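# Lower the cover fully onto the toaster

## Task

Place the cover onto the toaster and make sure it is seated completely, pushed all the way down, and stays that way once the robot lets go. Nothing may fall off the table or be left off it.

## Robot and tools

Robot: two arms, left_arm and right_arm, each with a parallel two-finger gripper. Fingers point along the gripper's +z axis and open and close along its y axis. end_effector_position is the spot between the finger pads, about 1 cm short of the fingertips.

Frame: the scene frame has its origin at table-top height, halfway between the two arms' nominal bases. +z is up, +x points out over the table, and left_arm sits on the +y side. Arm names do not match image left and right. Reported positions (metres) and end_effector_quat_wxyz are in this frame. They can be off by a few centimetres, more at long reach. Real bases are offset from nominal; only a BASES line gives their calibrated spots.

Row layout, shared by execute_actions and move: 14 numbers, each in [-1, 1]. The first 7 are left_arm: dx, dy, dz, rx, ry, rz, opening. The last 7 are the same for right_arm. Always send all 14, even when one arm is idle. dx, dy, dz and the rotation vector rx, ry, rz are offsets along the scene axes, measured from that arm's current Hand target. Rotation turns about the Hand target's position. Scale: 1.0 equals 0.6 m or 180 degrees, so 0.1 is 6 cm. A translation longer than 1.0 may be shortened along its line. Opening is absolute, not an offset: +1 is fully open (0.094 m) and -1 is closed. Sending 0 for an opening commands it shut, so to keep a gripper as it is, resend its current command.

execute_actions(actions, cameras): actions is a list of actions. Each action is a table of up to 15 rows, and each row lasts one control step of 1/30 s. A short table repeats its last row until 15 steps pass. Every row in an action counts from the Hand target at the start of that action, not from the row before. The next action starts from the new Hand target, so repeating an offset moves the arm further. An empty list just returns state and images. cameras selects images: omitted, null or ["all"] gives all, [] gives none. An unknown name voids the call.

move(target, speed, blend, opening_speed, blocking, cameras): drives each gripper in a straight line toward its offset target. target is one 14-number row, or a list of up to 15 rows. Every row in the list is an offset from the same starting Hand targets. speed is the top path speed in m/s, from 0.002 to 4.3, default 0.25; turning is capped at twice that in rad/s. Give one number, or one per target. blend, in metres, rounds corners between listed targets; 0 stops at each one. opening_speed sets how fast openings change, per second on the -1 to +1 scale, at least 0.2. Use it near its minimum when closing on something fragile. A move lasts at least 0.5 s and at most 10 s of path. Paths do not avoid obstacles or the other arm, so plan clear routes. Avoid routes near an arm's own base, which can flip its shoulder posture. Faster moves lag, stray and hit harder. Aiming far past a contact presses harder. blocking=false returns after about 0.5 s while the move goes on. The result adds a "move:" line giving the ending (done, off_target, moving, held, fault) and any limits. limits=paced means the commanded pose was clipped; limits=held means steps were withheld. done means within 10 mm and 2 degrees, but it says nothing about contact.

wait(seconds, cameras): from 0 to 10 s, with arms keeping their last command; a running move continues. stop(cameras): brakes the running move, and needs room to stop. zoom_image(camera, region): region is [x0, y0, x1, y1] in pixels of that camera's latest image, at most 504x504. finished_scene(scene): ends the scene for good; call it only when the cover is fully seated and stable without the robot.

Cameras: cam_head_left, cam_head_right, cam_high, cam_low (896x504) and cam_left_wrist, cam_right_wrist (616x616).

Reading results: Hand target is the last commanded pose, after clipping, and the next offsets start there. The gripper often rests a centimetre or more away from it from friction or weight; that is not proof of contact. Another action, even all zeros, asks for it again. If the gap remains, send the missing distance as an offset. Orientation is clipped each step to within 40 degrees of the measured orientation. grip_measured uses the opening scale and can read up to about 2.7 mm wide when empty. On a hard part it reads a few mm narrower. It tracks the command, so it does not reveal touch. grip_effort_nm is gripper motor effort, negative when closing, with an offset; it is not pad force. Joint torques include the arm's weight; numbers 3 and 4 wrap at ±28 N m. "within noise" joint velocities means the arm is still. Step readings list positions during actions only.

Hazards: a stopped arm keeps pushing until commanded away; to release, command the target back past the gripper. Never let the grippers or arms hit or squeeze each other, including closing a gripper on the other arm's fingers. Do not drop the cover, release it while moving, slam it or push very hard. Nothing may fall or be left off the table. Long holds, stretched arms or unreachable targets heat motors. A MOTOR HOT line appears at 85 °C, and at 100 °C the arm goes limp for 30 to 60 s or more. Move smoothly and with modest effort.

Each tool is called as name(argument=value, ...), one argument or row to a line, values as JSON.

## Session

execute_actions(
  actions=[],
)

Scene clock: 0.00 s.
left_arm: end_effector_position=(+0.8641, +0.5639, +0.3477) grip_measured=+1.000 grip_effort_nm=n/a end_effector_quat_wxyz=(+0.749, -0.239, +0.616, -0.045) | right_arm: end_effector_position=(+0.3830, -0.2729, +0.3212) grip_measured=+1.000 grip_effort_nm=n/a end_effector_quat_wxyz=(+0.446, +0.364, +0.816, -0.054)
Joint positions: left_arm=[0.323 2.332 2.19 0.268 0.017 -0.432 0.094] | right_arm=[0.054 0.845 0.797 -0.697 0.492 0.711 0.094]
Joint velocities: within noise
Joint torques (N m): no reading
Heat: left arm: hottest shoulder 29 °C; right arm: hottest shoulder 33 °C.
Hand target: left_arm +0.8630, +0.5635, +0.3731; +0.762, -0.233, +0.602, -0.045 | right_arm +0.3877, -0.2725, +0.3354; +0.456, +0.365, +0.810, -0.047
Tool commands: left_gripper/opening=+1.0 right_gripper/opening=+1.0

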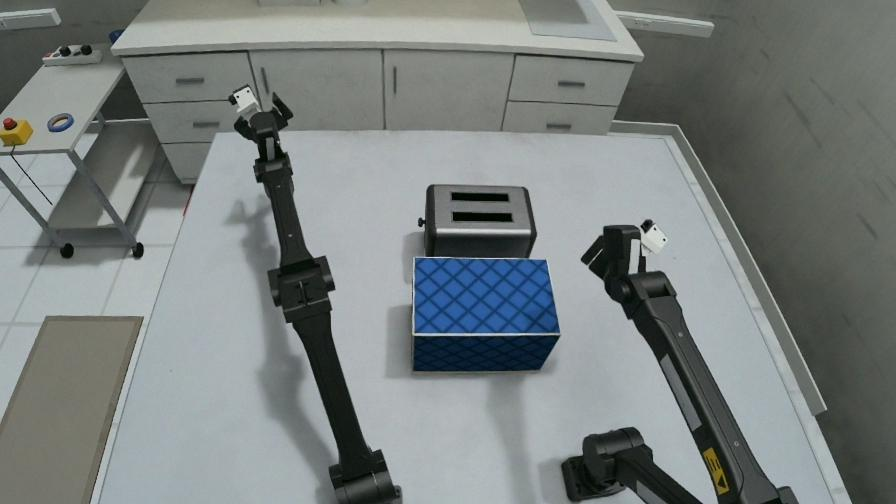

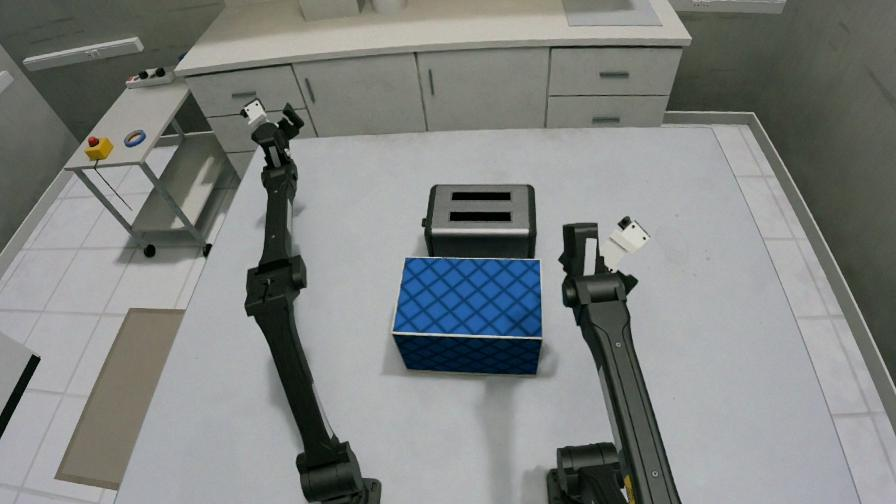

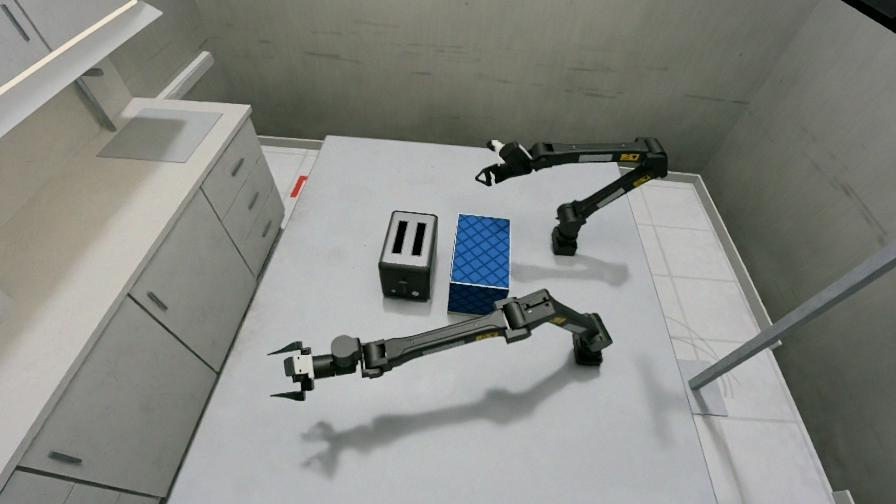

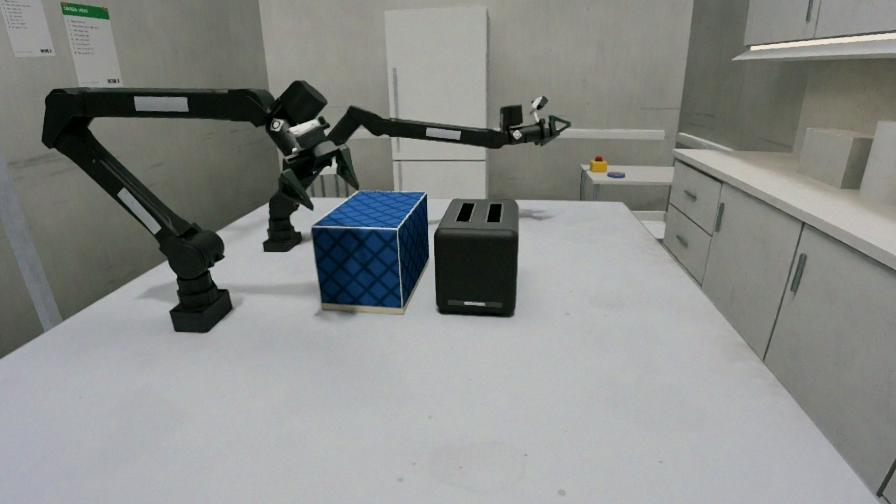

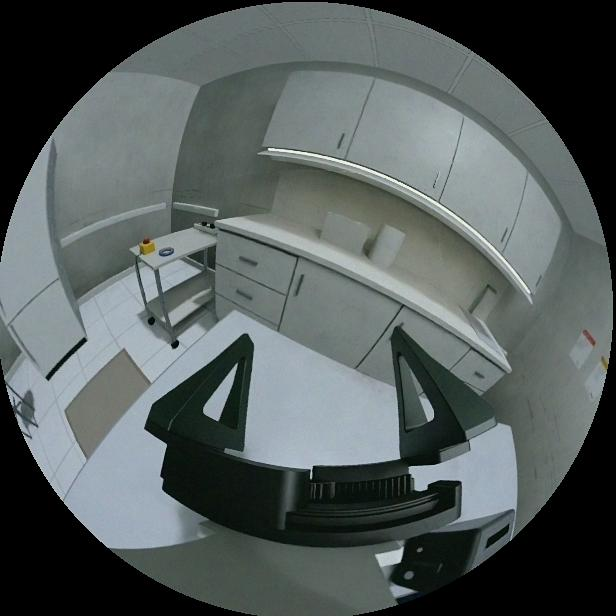

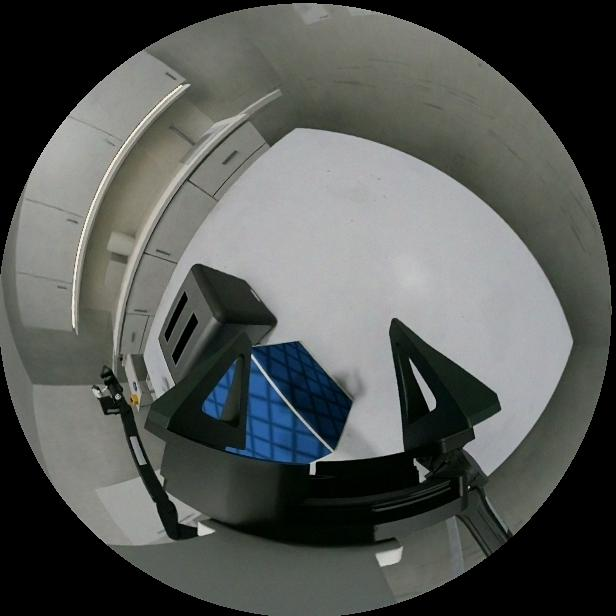

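zoom_image(
  camera="cam_low",
  region=[290, 160, 550, 340],
)

zoom_image(
  camera="cam_high",
  region=[360, 180, 640, 380],
)

zoom_image(
  camera="cam_head_right",
  region=[360, 160, 660, 400],
)

Scaled by 1.938.

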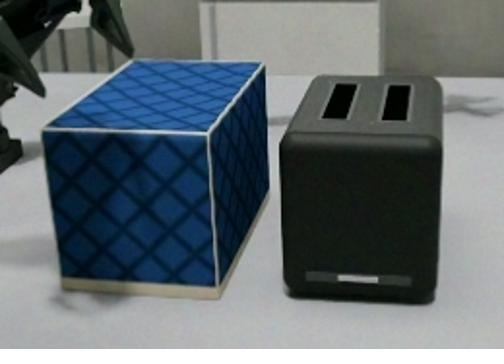

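Scaled by 1.800.

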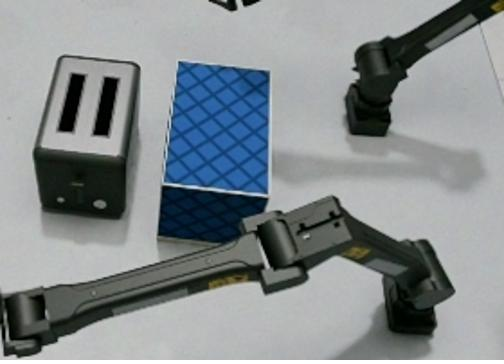

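Scaled by 1.680.

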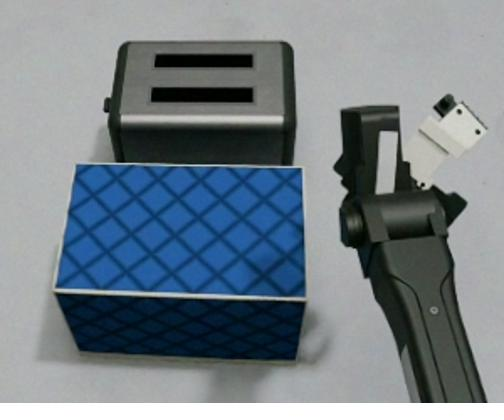

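move(
  target=[-0.905,-0.339,-0.089,0.298,0.137,-0.585,1,-0.113,-0.146,-0.025,-0.089,-0.055,0.721,1],
  speed=0.35,
)

Scene clock: 46.07 s.
left_arm: end_effector_position=(+0.3111, +0.3595, +0.3054) grip_measured=+1.000 grip_effort_nm=0.002 end_effector_quat_wxyz=(+0.362, +0.577, +0.711, -0.174) | right_arm: end_effector_position=(+0.3107, -0.3548, +0.3008) grip_measured=+1.000 grip_effort_nm=-0.012 end_effector_quat_wxyz=(+0.326, -0.542, +0.759, +0.155)
Joint positions: left_arm=[0.62 1.339 1.25 -1.679 0.809 2.074 0.094] | right_arm=[-0.789 1.27 1.15 -1.67 -0.712 -2.075 0.094]
Joint torques (N m): left_arm=[-1.26 -9.7 10.09 -0.73 0.41 0.13] | right_arm=[0.03 -6.53 13.39 -0.57 -0.35 -0.05]
Heat: left arm: hottest shoulder 37 °C; right arm: hottest shoulder 32 °C.
Hand target: left_arm +0.3200, +0.3601, +0.3198; +0.326, +0.627, +0.627, -0.326 | right_arm +0.3200, -0.3601, +0.3206; +0.328, -0.626, +0.628, +0.327
Off the commanded pose: left_arm 0.017 m, 21 deg | right_arm 0.022 m, 27 deg.
joint sent to its limit (left arm) — joint 4 (wrist pitch), lower limit; joint 6 (wrist roll), upper limit. The joint targets are off in orientation, not in position.
joint sent to its limit (right arm) — joint 4 (wrist pitch), lower limit; joint 6 (wrist roll), lower limit. The joint targets are off in orientation, not in position.
move: off_target (left_arm, right_arm); limits=paced

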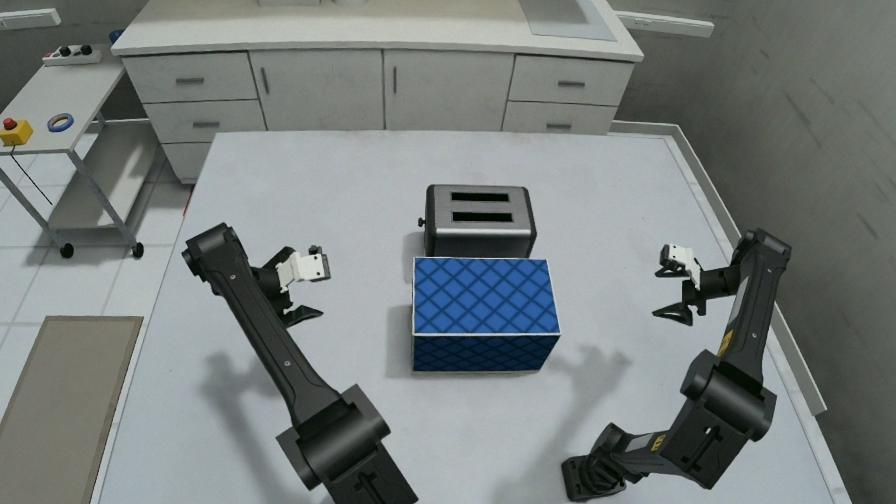

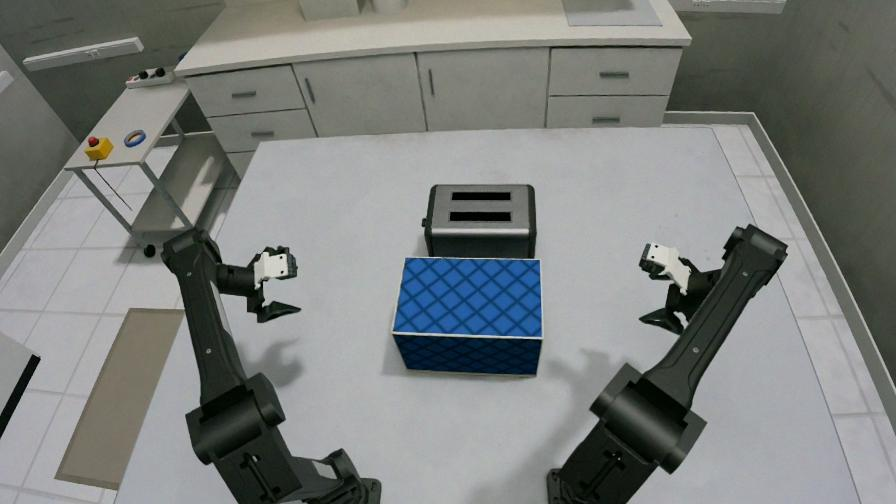

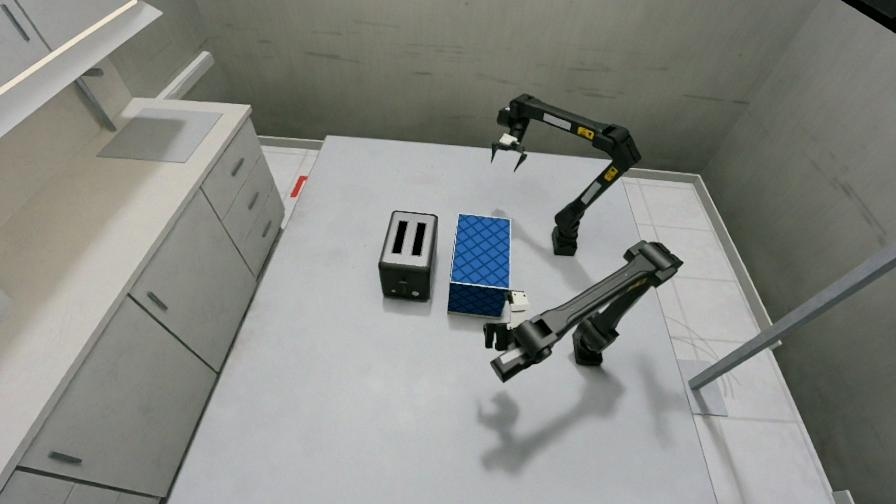

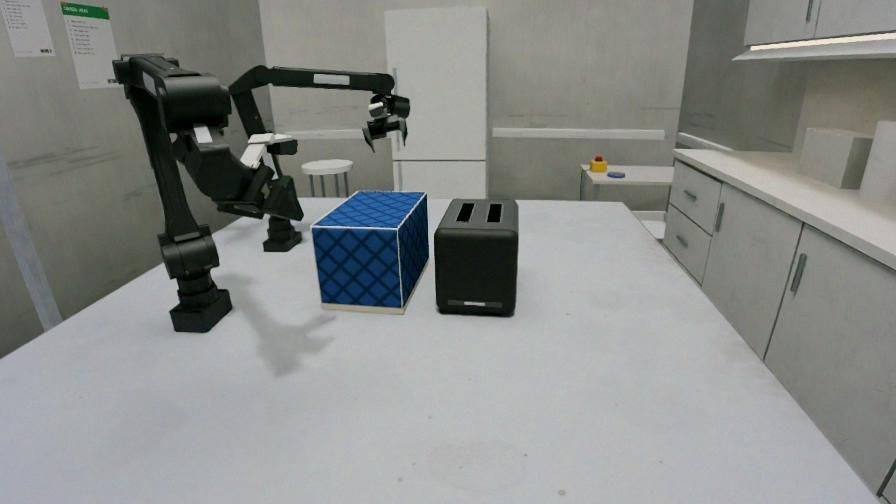

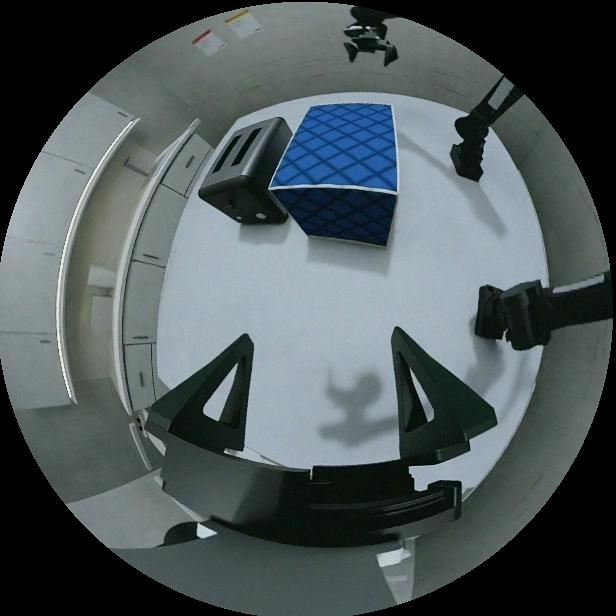

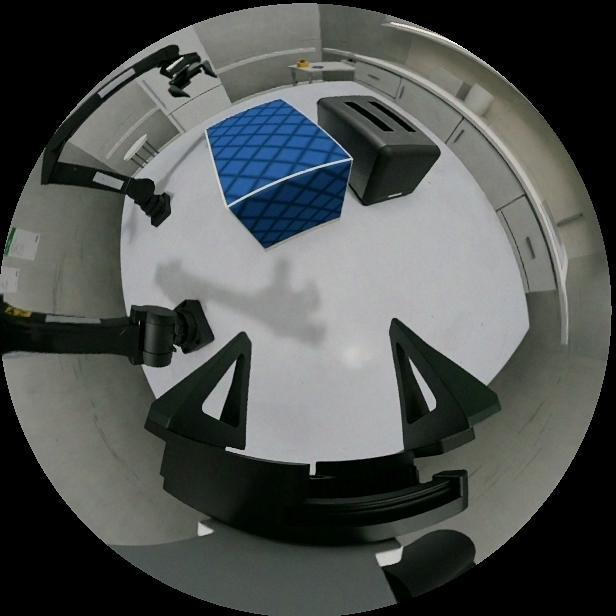

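move(
  target=[
    [0,-0.05,-0.28,0,0,0,1,0,0.05,-0.28,0,0,0,1],
    [0,-0.18,-0.32,0,0,0,1,0,0.18,-0.32,0,0,0,1],
  ],
  blend=0.03,
)

Scene clock: 61.70 s.
left_arm: end_effector_position=(+0.3170, +0.2550, +0.1319) grip_measured=+1.000 grip_effort_nm=0.007 end_effector_quat_wxyz=(+0.321, +0.615, +0.647, -0.316) | right_arm: end_effector_position=(+0.3226, -0.2567, +0.1358) grip_measured=+1.000 grip_effort_nm=-0.017 end_effector_quat_wxyz=(+0.303, -0.591, +0.691, +0.285)
Joint positions: left_arm=[0.358 1.585 0.971 -1.371 0.865 2.075 0.094] | right_arm=[-0.528 1.506 0.86 -1.333 -0.777 -2.076 0.094]
Joint torques (N m): left_arm=[-0.91 -10.87 5.7 -0.28 0.64 0.12] | right_arm=[-0.09 -6.36 5.45 -0.25 -0.64 -0.05]
Heat: left arm: hottest shoulder 35 °C; right arm: hottest shoulder 32 °C.
Hand target: left_arm +0.3200, +0.2520, +0.1277; +0.326, +0.627, +0.627, -0.326 | right_arm +0.3200, -0.2520, +0.1285; +0.328, -0.626, +0.627, +0.327
Off the commanded pose: left_arm 0.006 m, 3 deg | right_arm 0.009 m, 10 deg.
joint sent to its limit (left arm) — joint 6 (wrist roll), upper limit. The joint targets still meet the commanded pose.
joint sent to its limit (right arm) — joint 6 (wrist roll), lower limit. The joint targets are off in orientation, not in position.
move: off_target (left_arm, right_arm)

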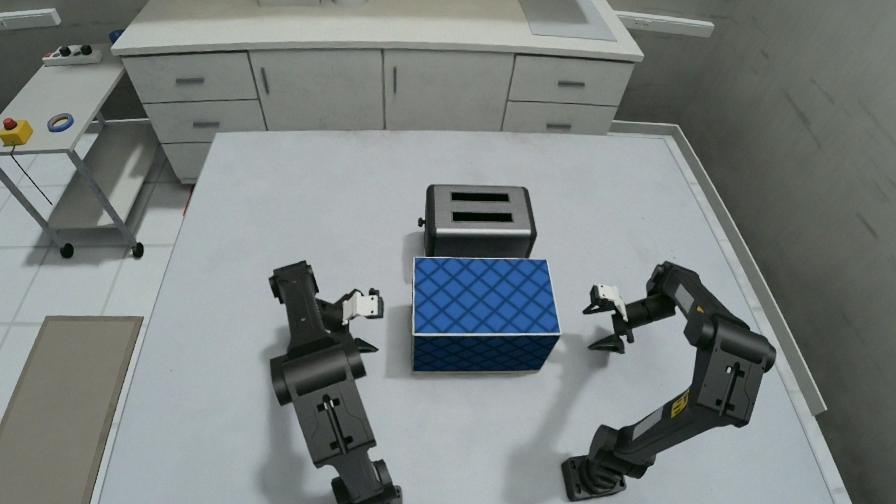

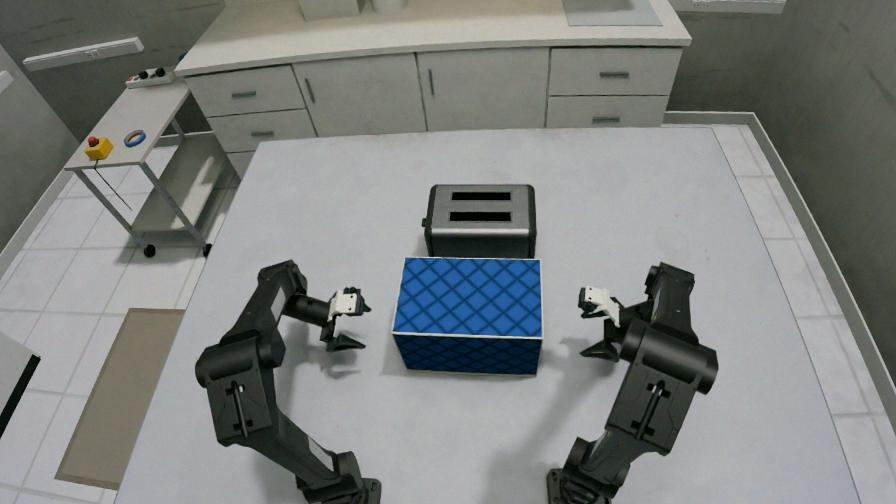

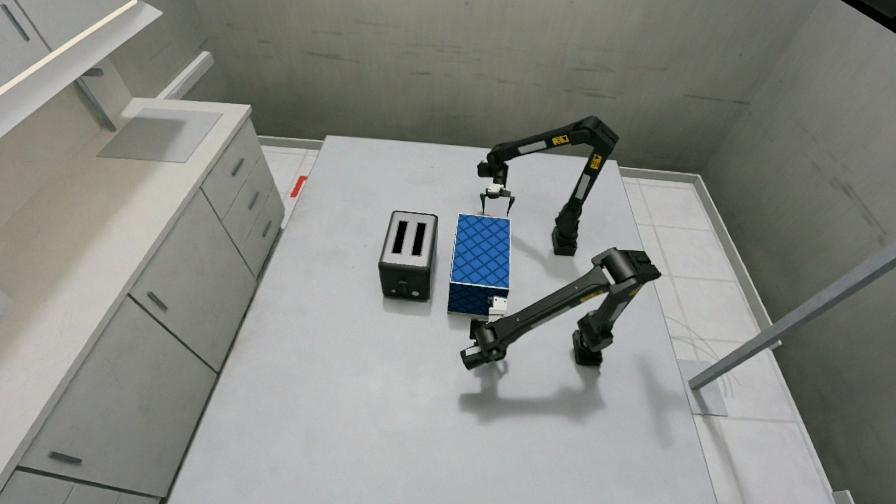

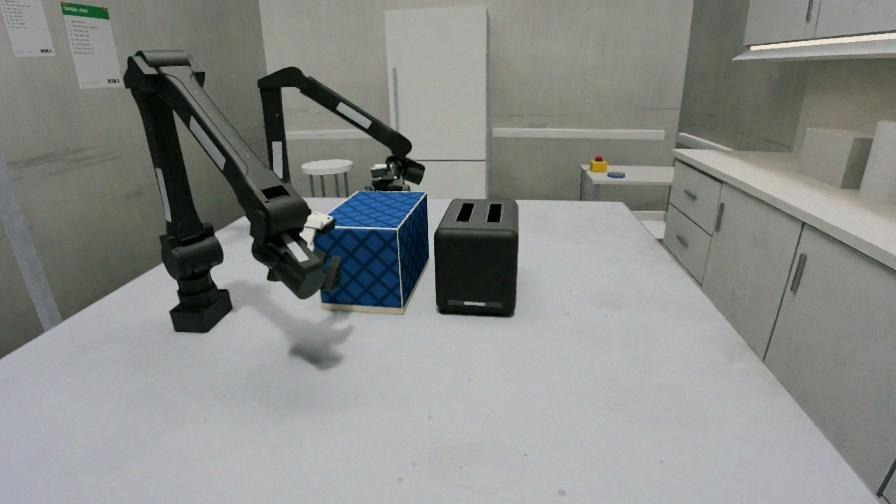

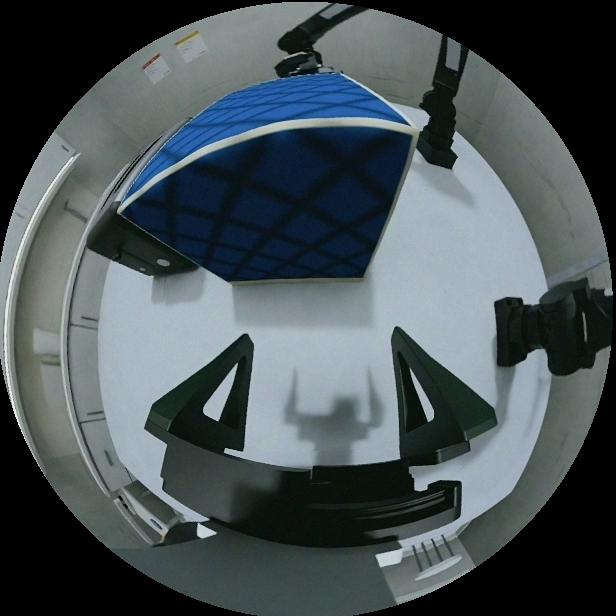

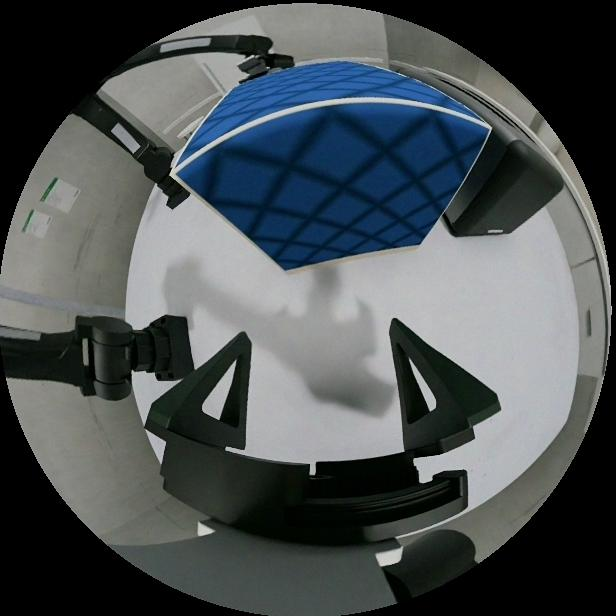

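move(
  target=[0.058,-0.08,0.02,0,0,0,1,0.058,0.055,0.02,0,0,0,1],
  speed=0.1,
)

Scene clock: 69.43 s.
left_arm: end_effector_position=(+0.3397, +0.2064, +0.1360) grip_measured=+1.000 grip_effort_nm=-0.002 end_effector_quat_wxyz=(+0.322, +0.621, +0.632, -0.333) | right_arm: end_effector_position=(+0.3401, -0.2173, +0.1369) grip_measured=+1.000 grip_effort_nm=-0.007 end_effector_quat_wxyz=(+0.317, -0.607, +0.654, +0.321)
Joint positions: left_arm=[0.223 1.599 0.996 -1.292 0.925 1.943 0.094] | right_arm=[-0.416 1.556 0.885 -1.332 -0.859 -2.076 0.094]
Joint torques (N m): left_arm=[-1.14 -11.46 8.16 -0.24 0.67 -0.08] | right_arm=[0.03 -6.59 9.88 -0.69 -0.67 -0.07]
Heat: left arm: hottest shoulder 34 °C; right arm: hottest shoulder 32 °C.
Hand target: left_arm +0.3549, +0.2041, +0.1397; +0.326, +0.627, +0.627, -0.326 | right_arm +0.3547, -0.2190, +0.1405; -0.328, +0.626, -0.627, -0.327
Off the commanded pose: left_arm 0.016 m, 1 deg | right_arm 0.015 m, 4 deg.
joint sent to its limit (right arm) — joint 6 (wrist roll), lower limit. The joint targets are off in orientation, not in position.
move: off_target (left_arm, right_arm)

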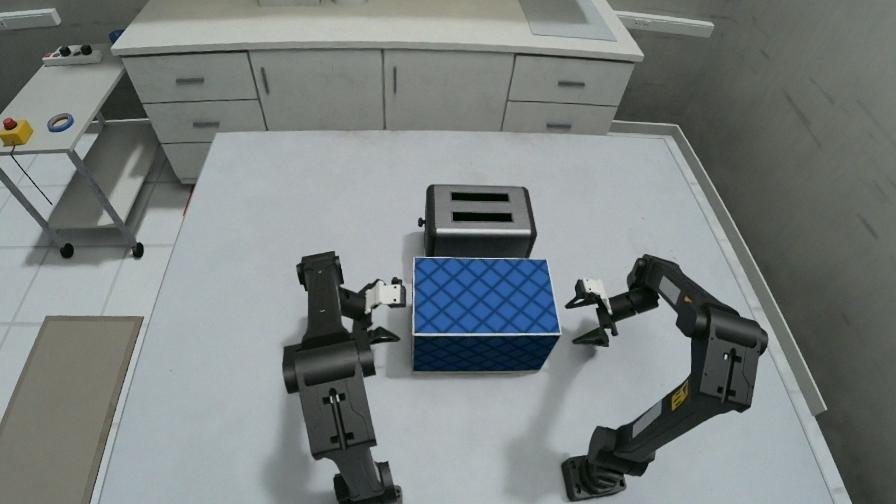

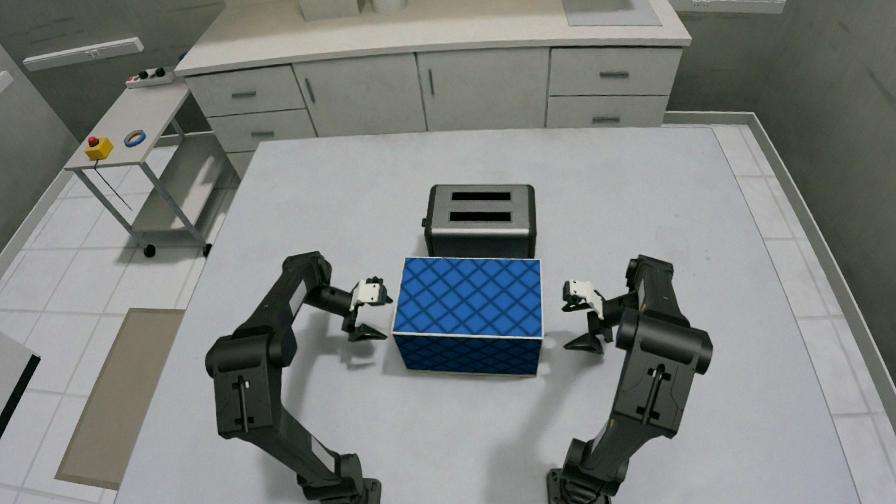

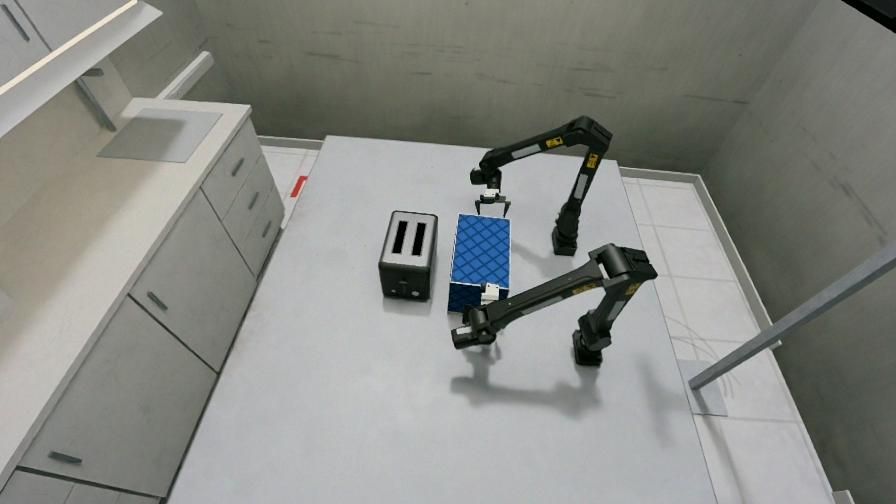

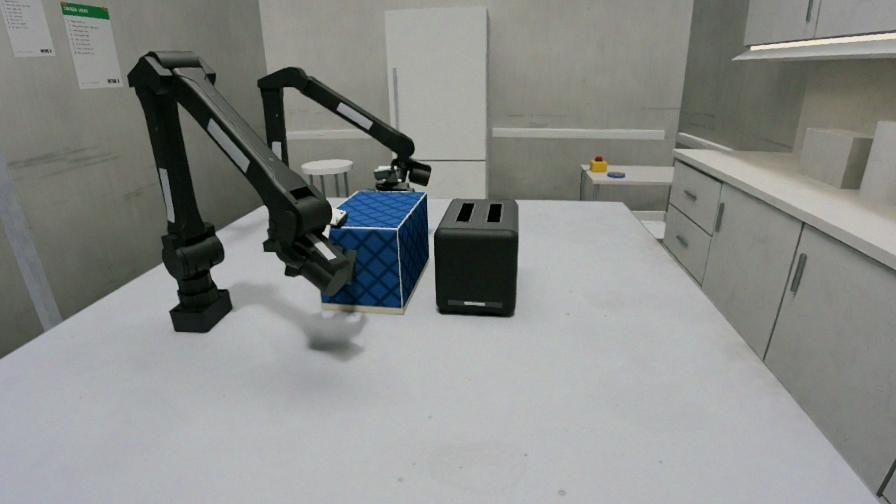

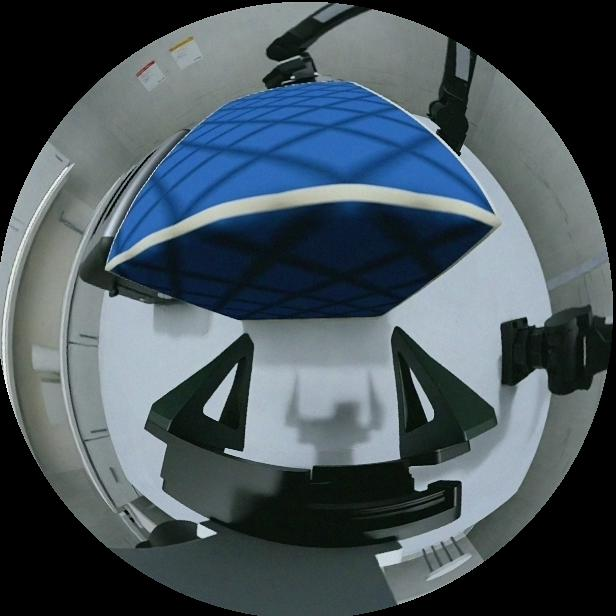

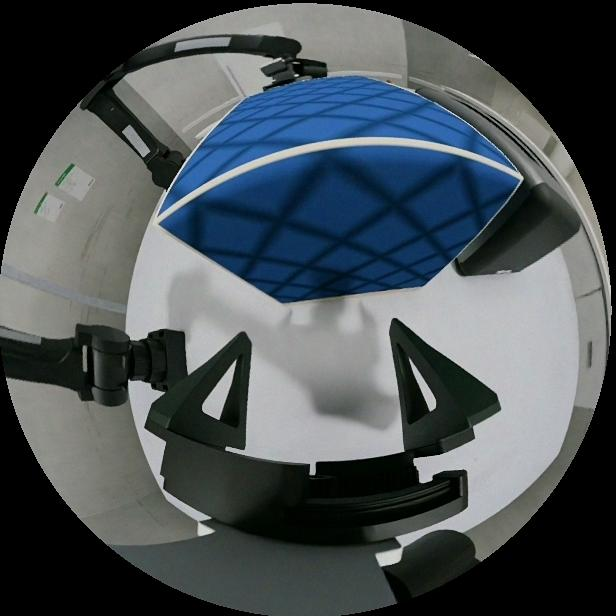

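move(
  target=[0.02,-0.02,0.01,0,0,0,1,0.02,0.042,0.01,0,0,0,1],
  speed=0.06,
)

Scene clock: 78.63 s.
left_arm: end_effector_position=(+0.3513, +0.1953, +0.1414) grip_measured=+1.000 grip_effort_nm=-0.002 end_effector_quat_wxyz=(+0.321, +0.621, +0.633, -0.333) | right_arm: end_effector_position=(+0.3494, -0.1932, +0.1438) grip_measured=+1.000 grip_effort_nm=-0.007 end_effector_quat_wxyz=(-0.325, +0.622, -0.630, -0.332)
Joint positions: left_arm=[0.189 1.603 1.022 -1.27 0.934 1.887 0.094] | right_arm=[-0.347 1.564 0.904 -1.332 -0.9 -2.075 0.094]
Joint torques (N m): left_arm=[-1.26 -11.52 8.27 -0.09 0.66 -0.05] | right_arm=[-0.09 -6.71 10.07 -0.25 -0.69 0.28]
Heat: left arm: hottest elbow 35 °C; right arm: hottest shoulder 32 °C.
Hand target: left_arm +0.3668, +0.1920, +0.1457; +0.326, +0.627, +0.627, -0.326 | right_arm +0.3668, -0.1939, +0.1465; -0.328, +0.626, -0.627, -0.327
Off the commanded pose: left_arm 0.016 m, 1 deg | right_arm 0.018 m, 1 deg.
move: off_target (left_arm, right_arm)

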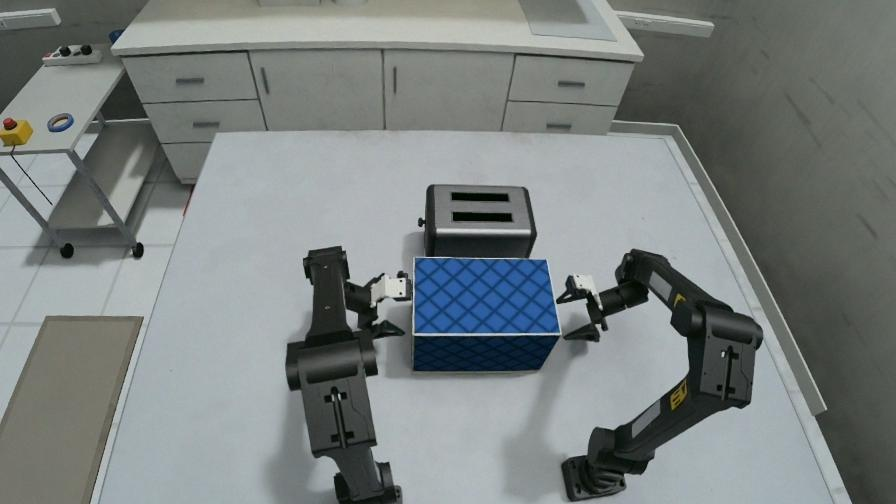

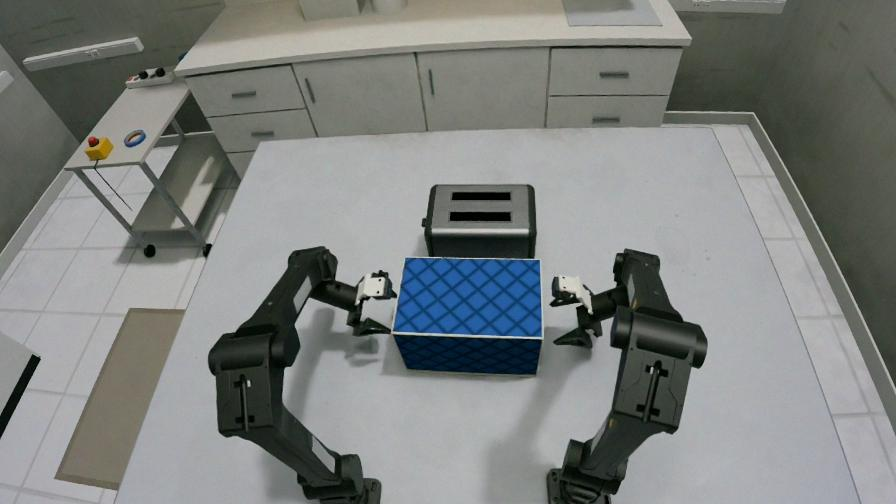

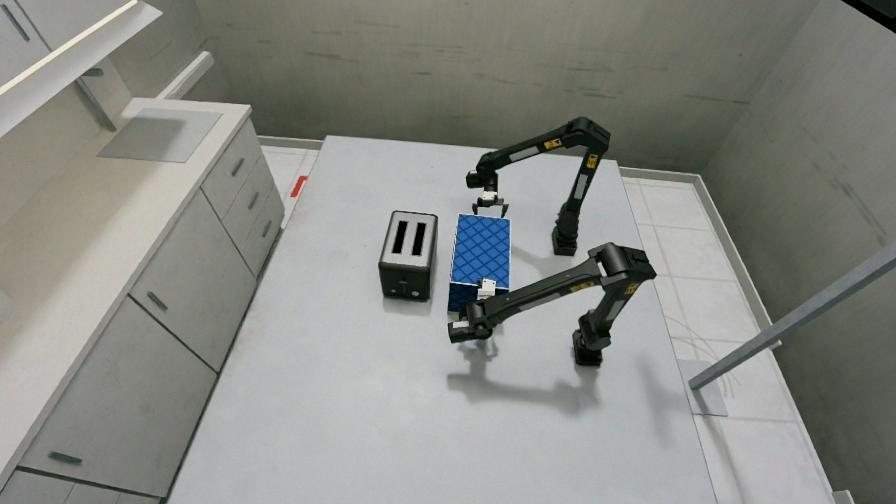

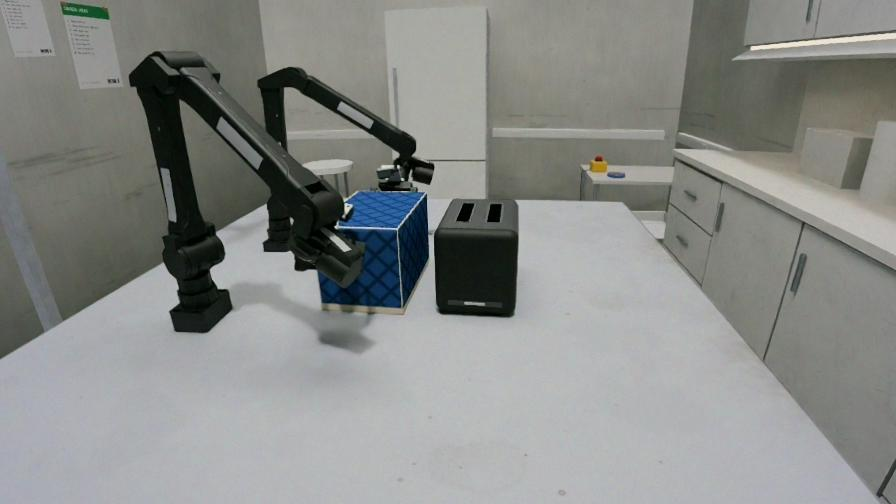

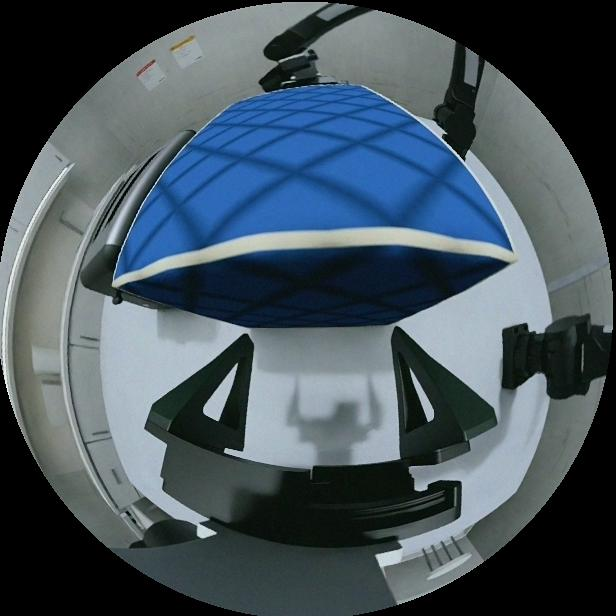

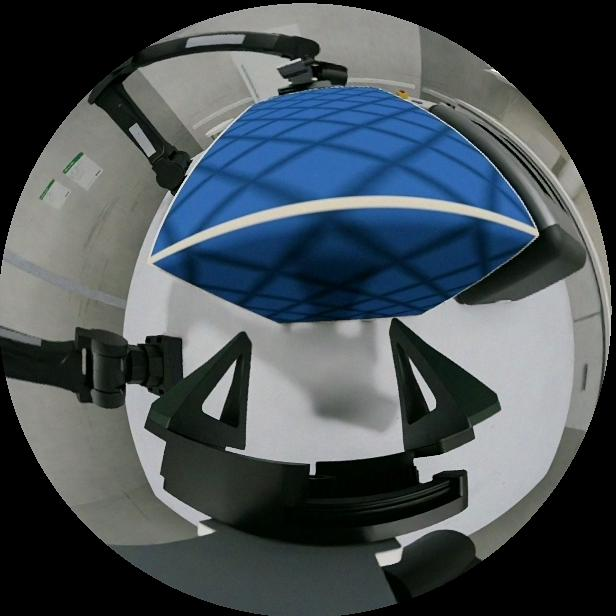

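move(
  target=[0.0,-0.025,0,0,0,0,1,0.013,0.033,0,0,0,0,1],
  speed=0.05,
)

Scene clock: 83.20 s.
left_arm: end_effector_position=(+0.3574, +0.1818, +0.1403) grip_measured=+1.000 grip_effort_nm=0.002 end_effector_quat_wxyz=(+0.321, +0.621, +0.633, -0.332) | right_arm: end_effector_position=(+0.3589, -0.1748, +0.1421) grip_measured=+1.000 grip_effort_nm=-0.017 end_effector_quat_wxyz=(-0.324, +0.622, -0.630, -0.333)
Joint positions: left_arm=[0.153 1.603 1.022 -1.221 0.942 1.827 0.094] | right_arm=[-0.29 1.564 0.905 -1.269 -0.92 -1.99 0.094]
Joint torques (N m): left_arm=[-0.91 -13.22 7.32 -0.08 0.69 -0.04] | right_arm=[0.09 -7.36 9.8 -0.13 -0.71 0.29]
Heat: left arm: hottest elbow 35 °C; right arm: hottest shoulder 32 °C.
Hand target: left_arm +0.3668, +0.1772, +0.1457; +0.326, +0.627, +0.627, -0.326 | right_arm +0.3745, -0.1741, +0.1465; -0.328, +0.626, -0.627, -0.327
Off the commanded pose: left_arm 0.012 m, 1 deg | right_arm 0.016 m, 1 deg.
move: off_target (left_arm, right_arm)

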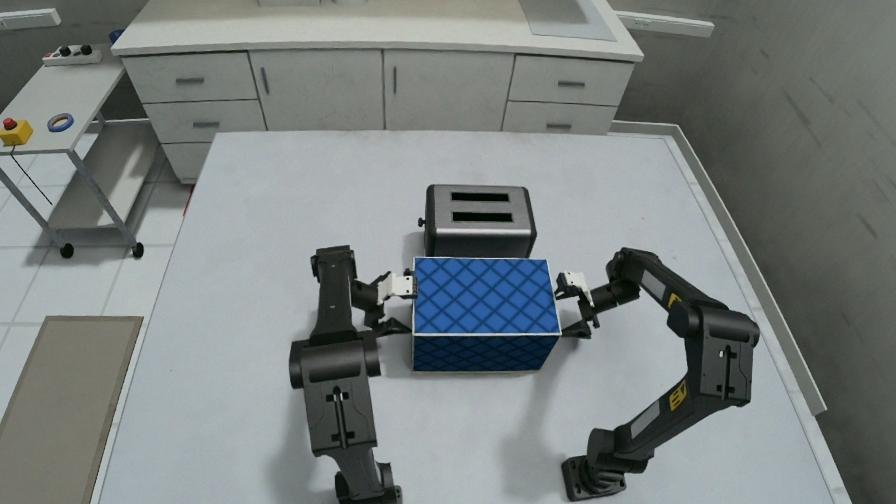

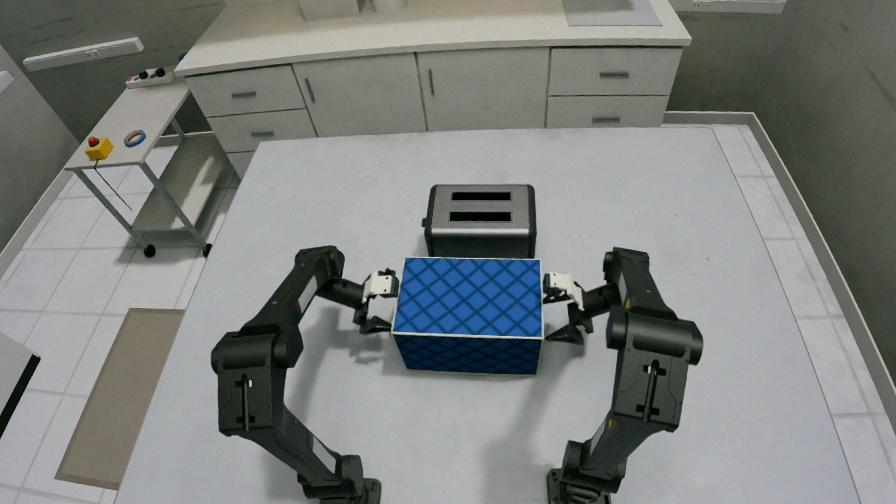

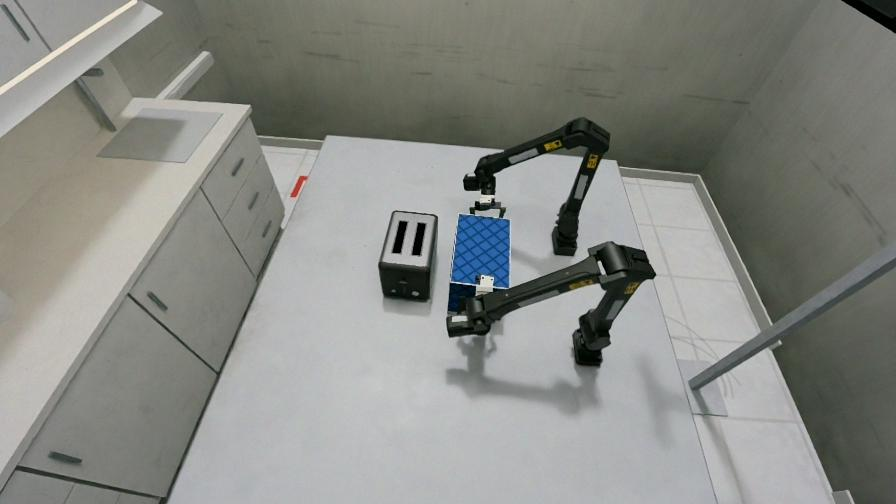

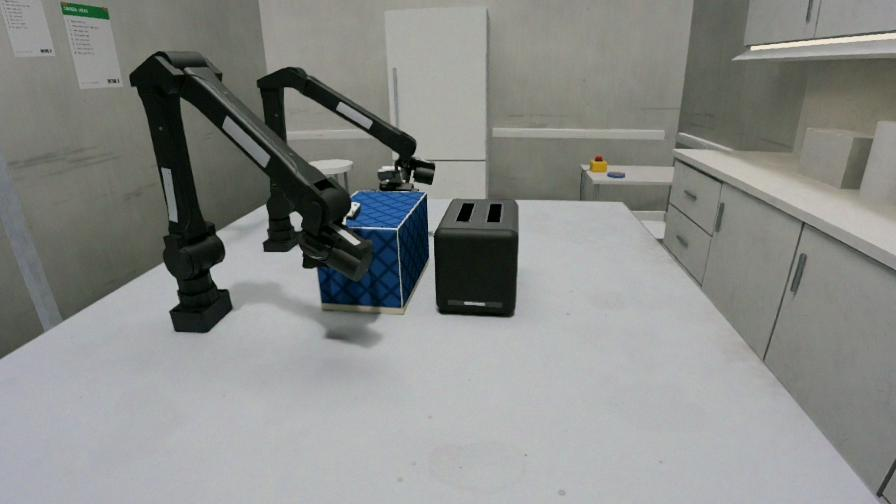

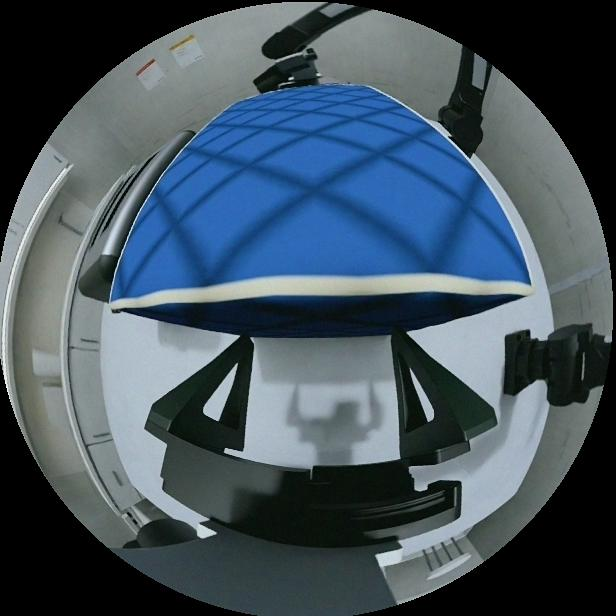

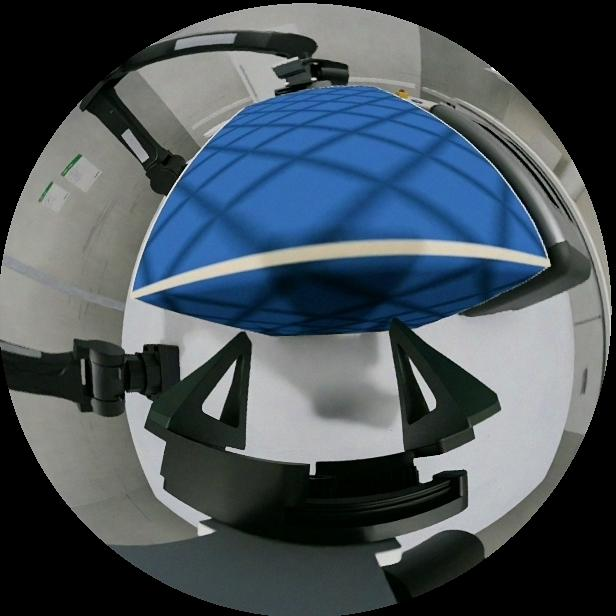

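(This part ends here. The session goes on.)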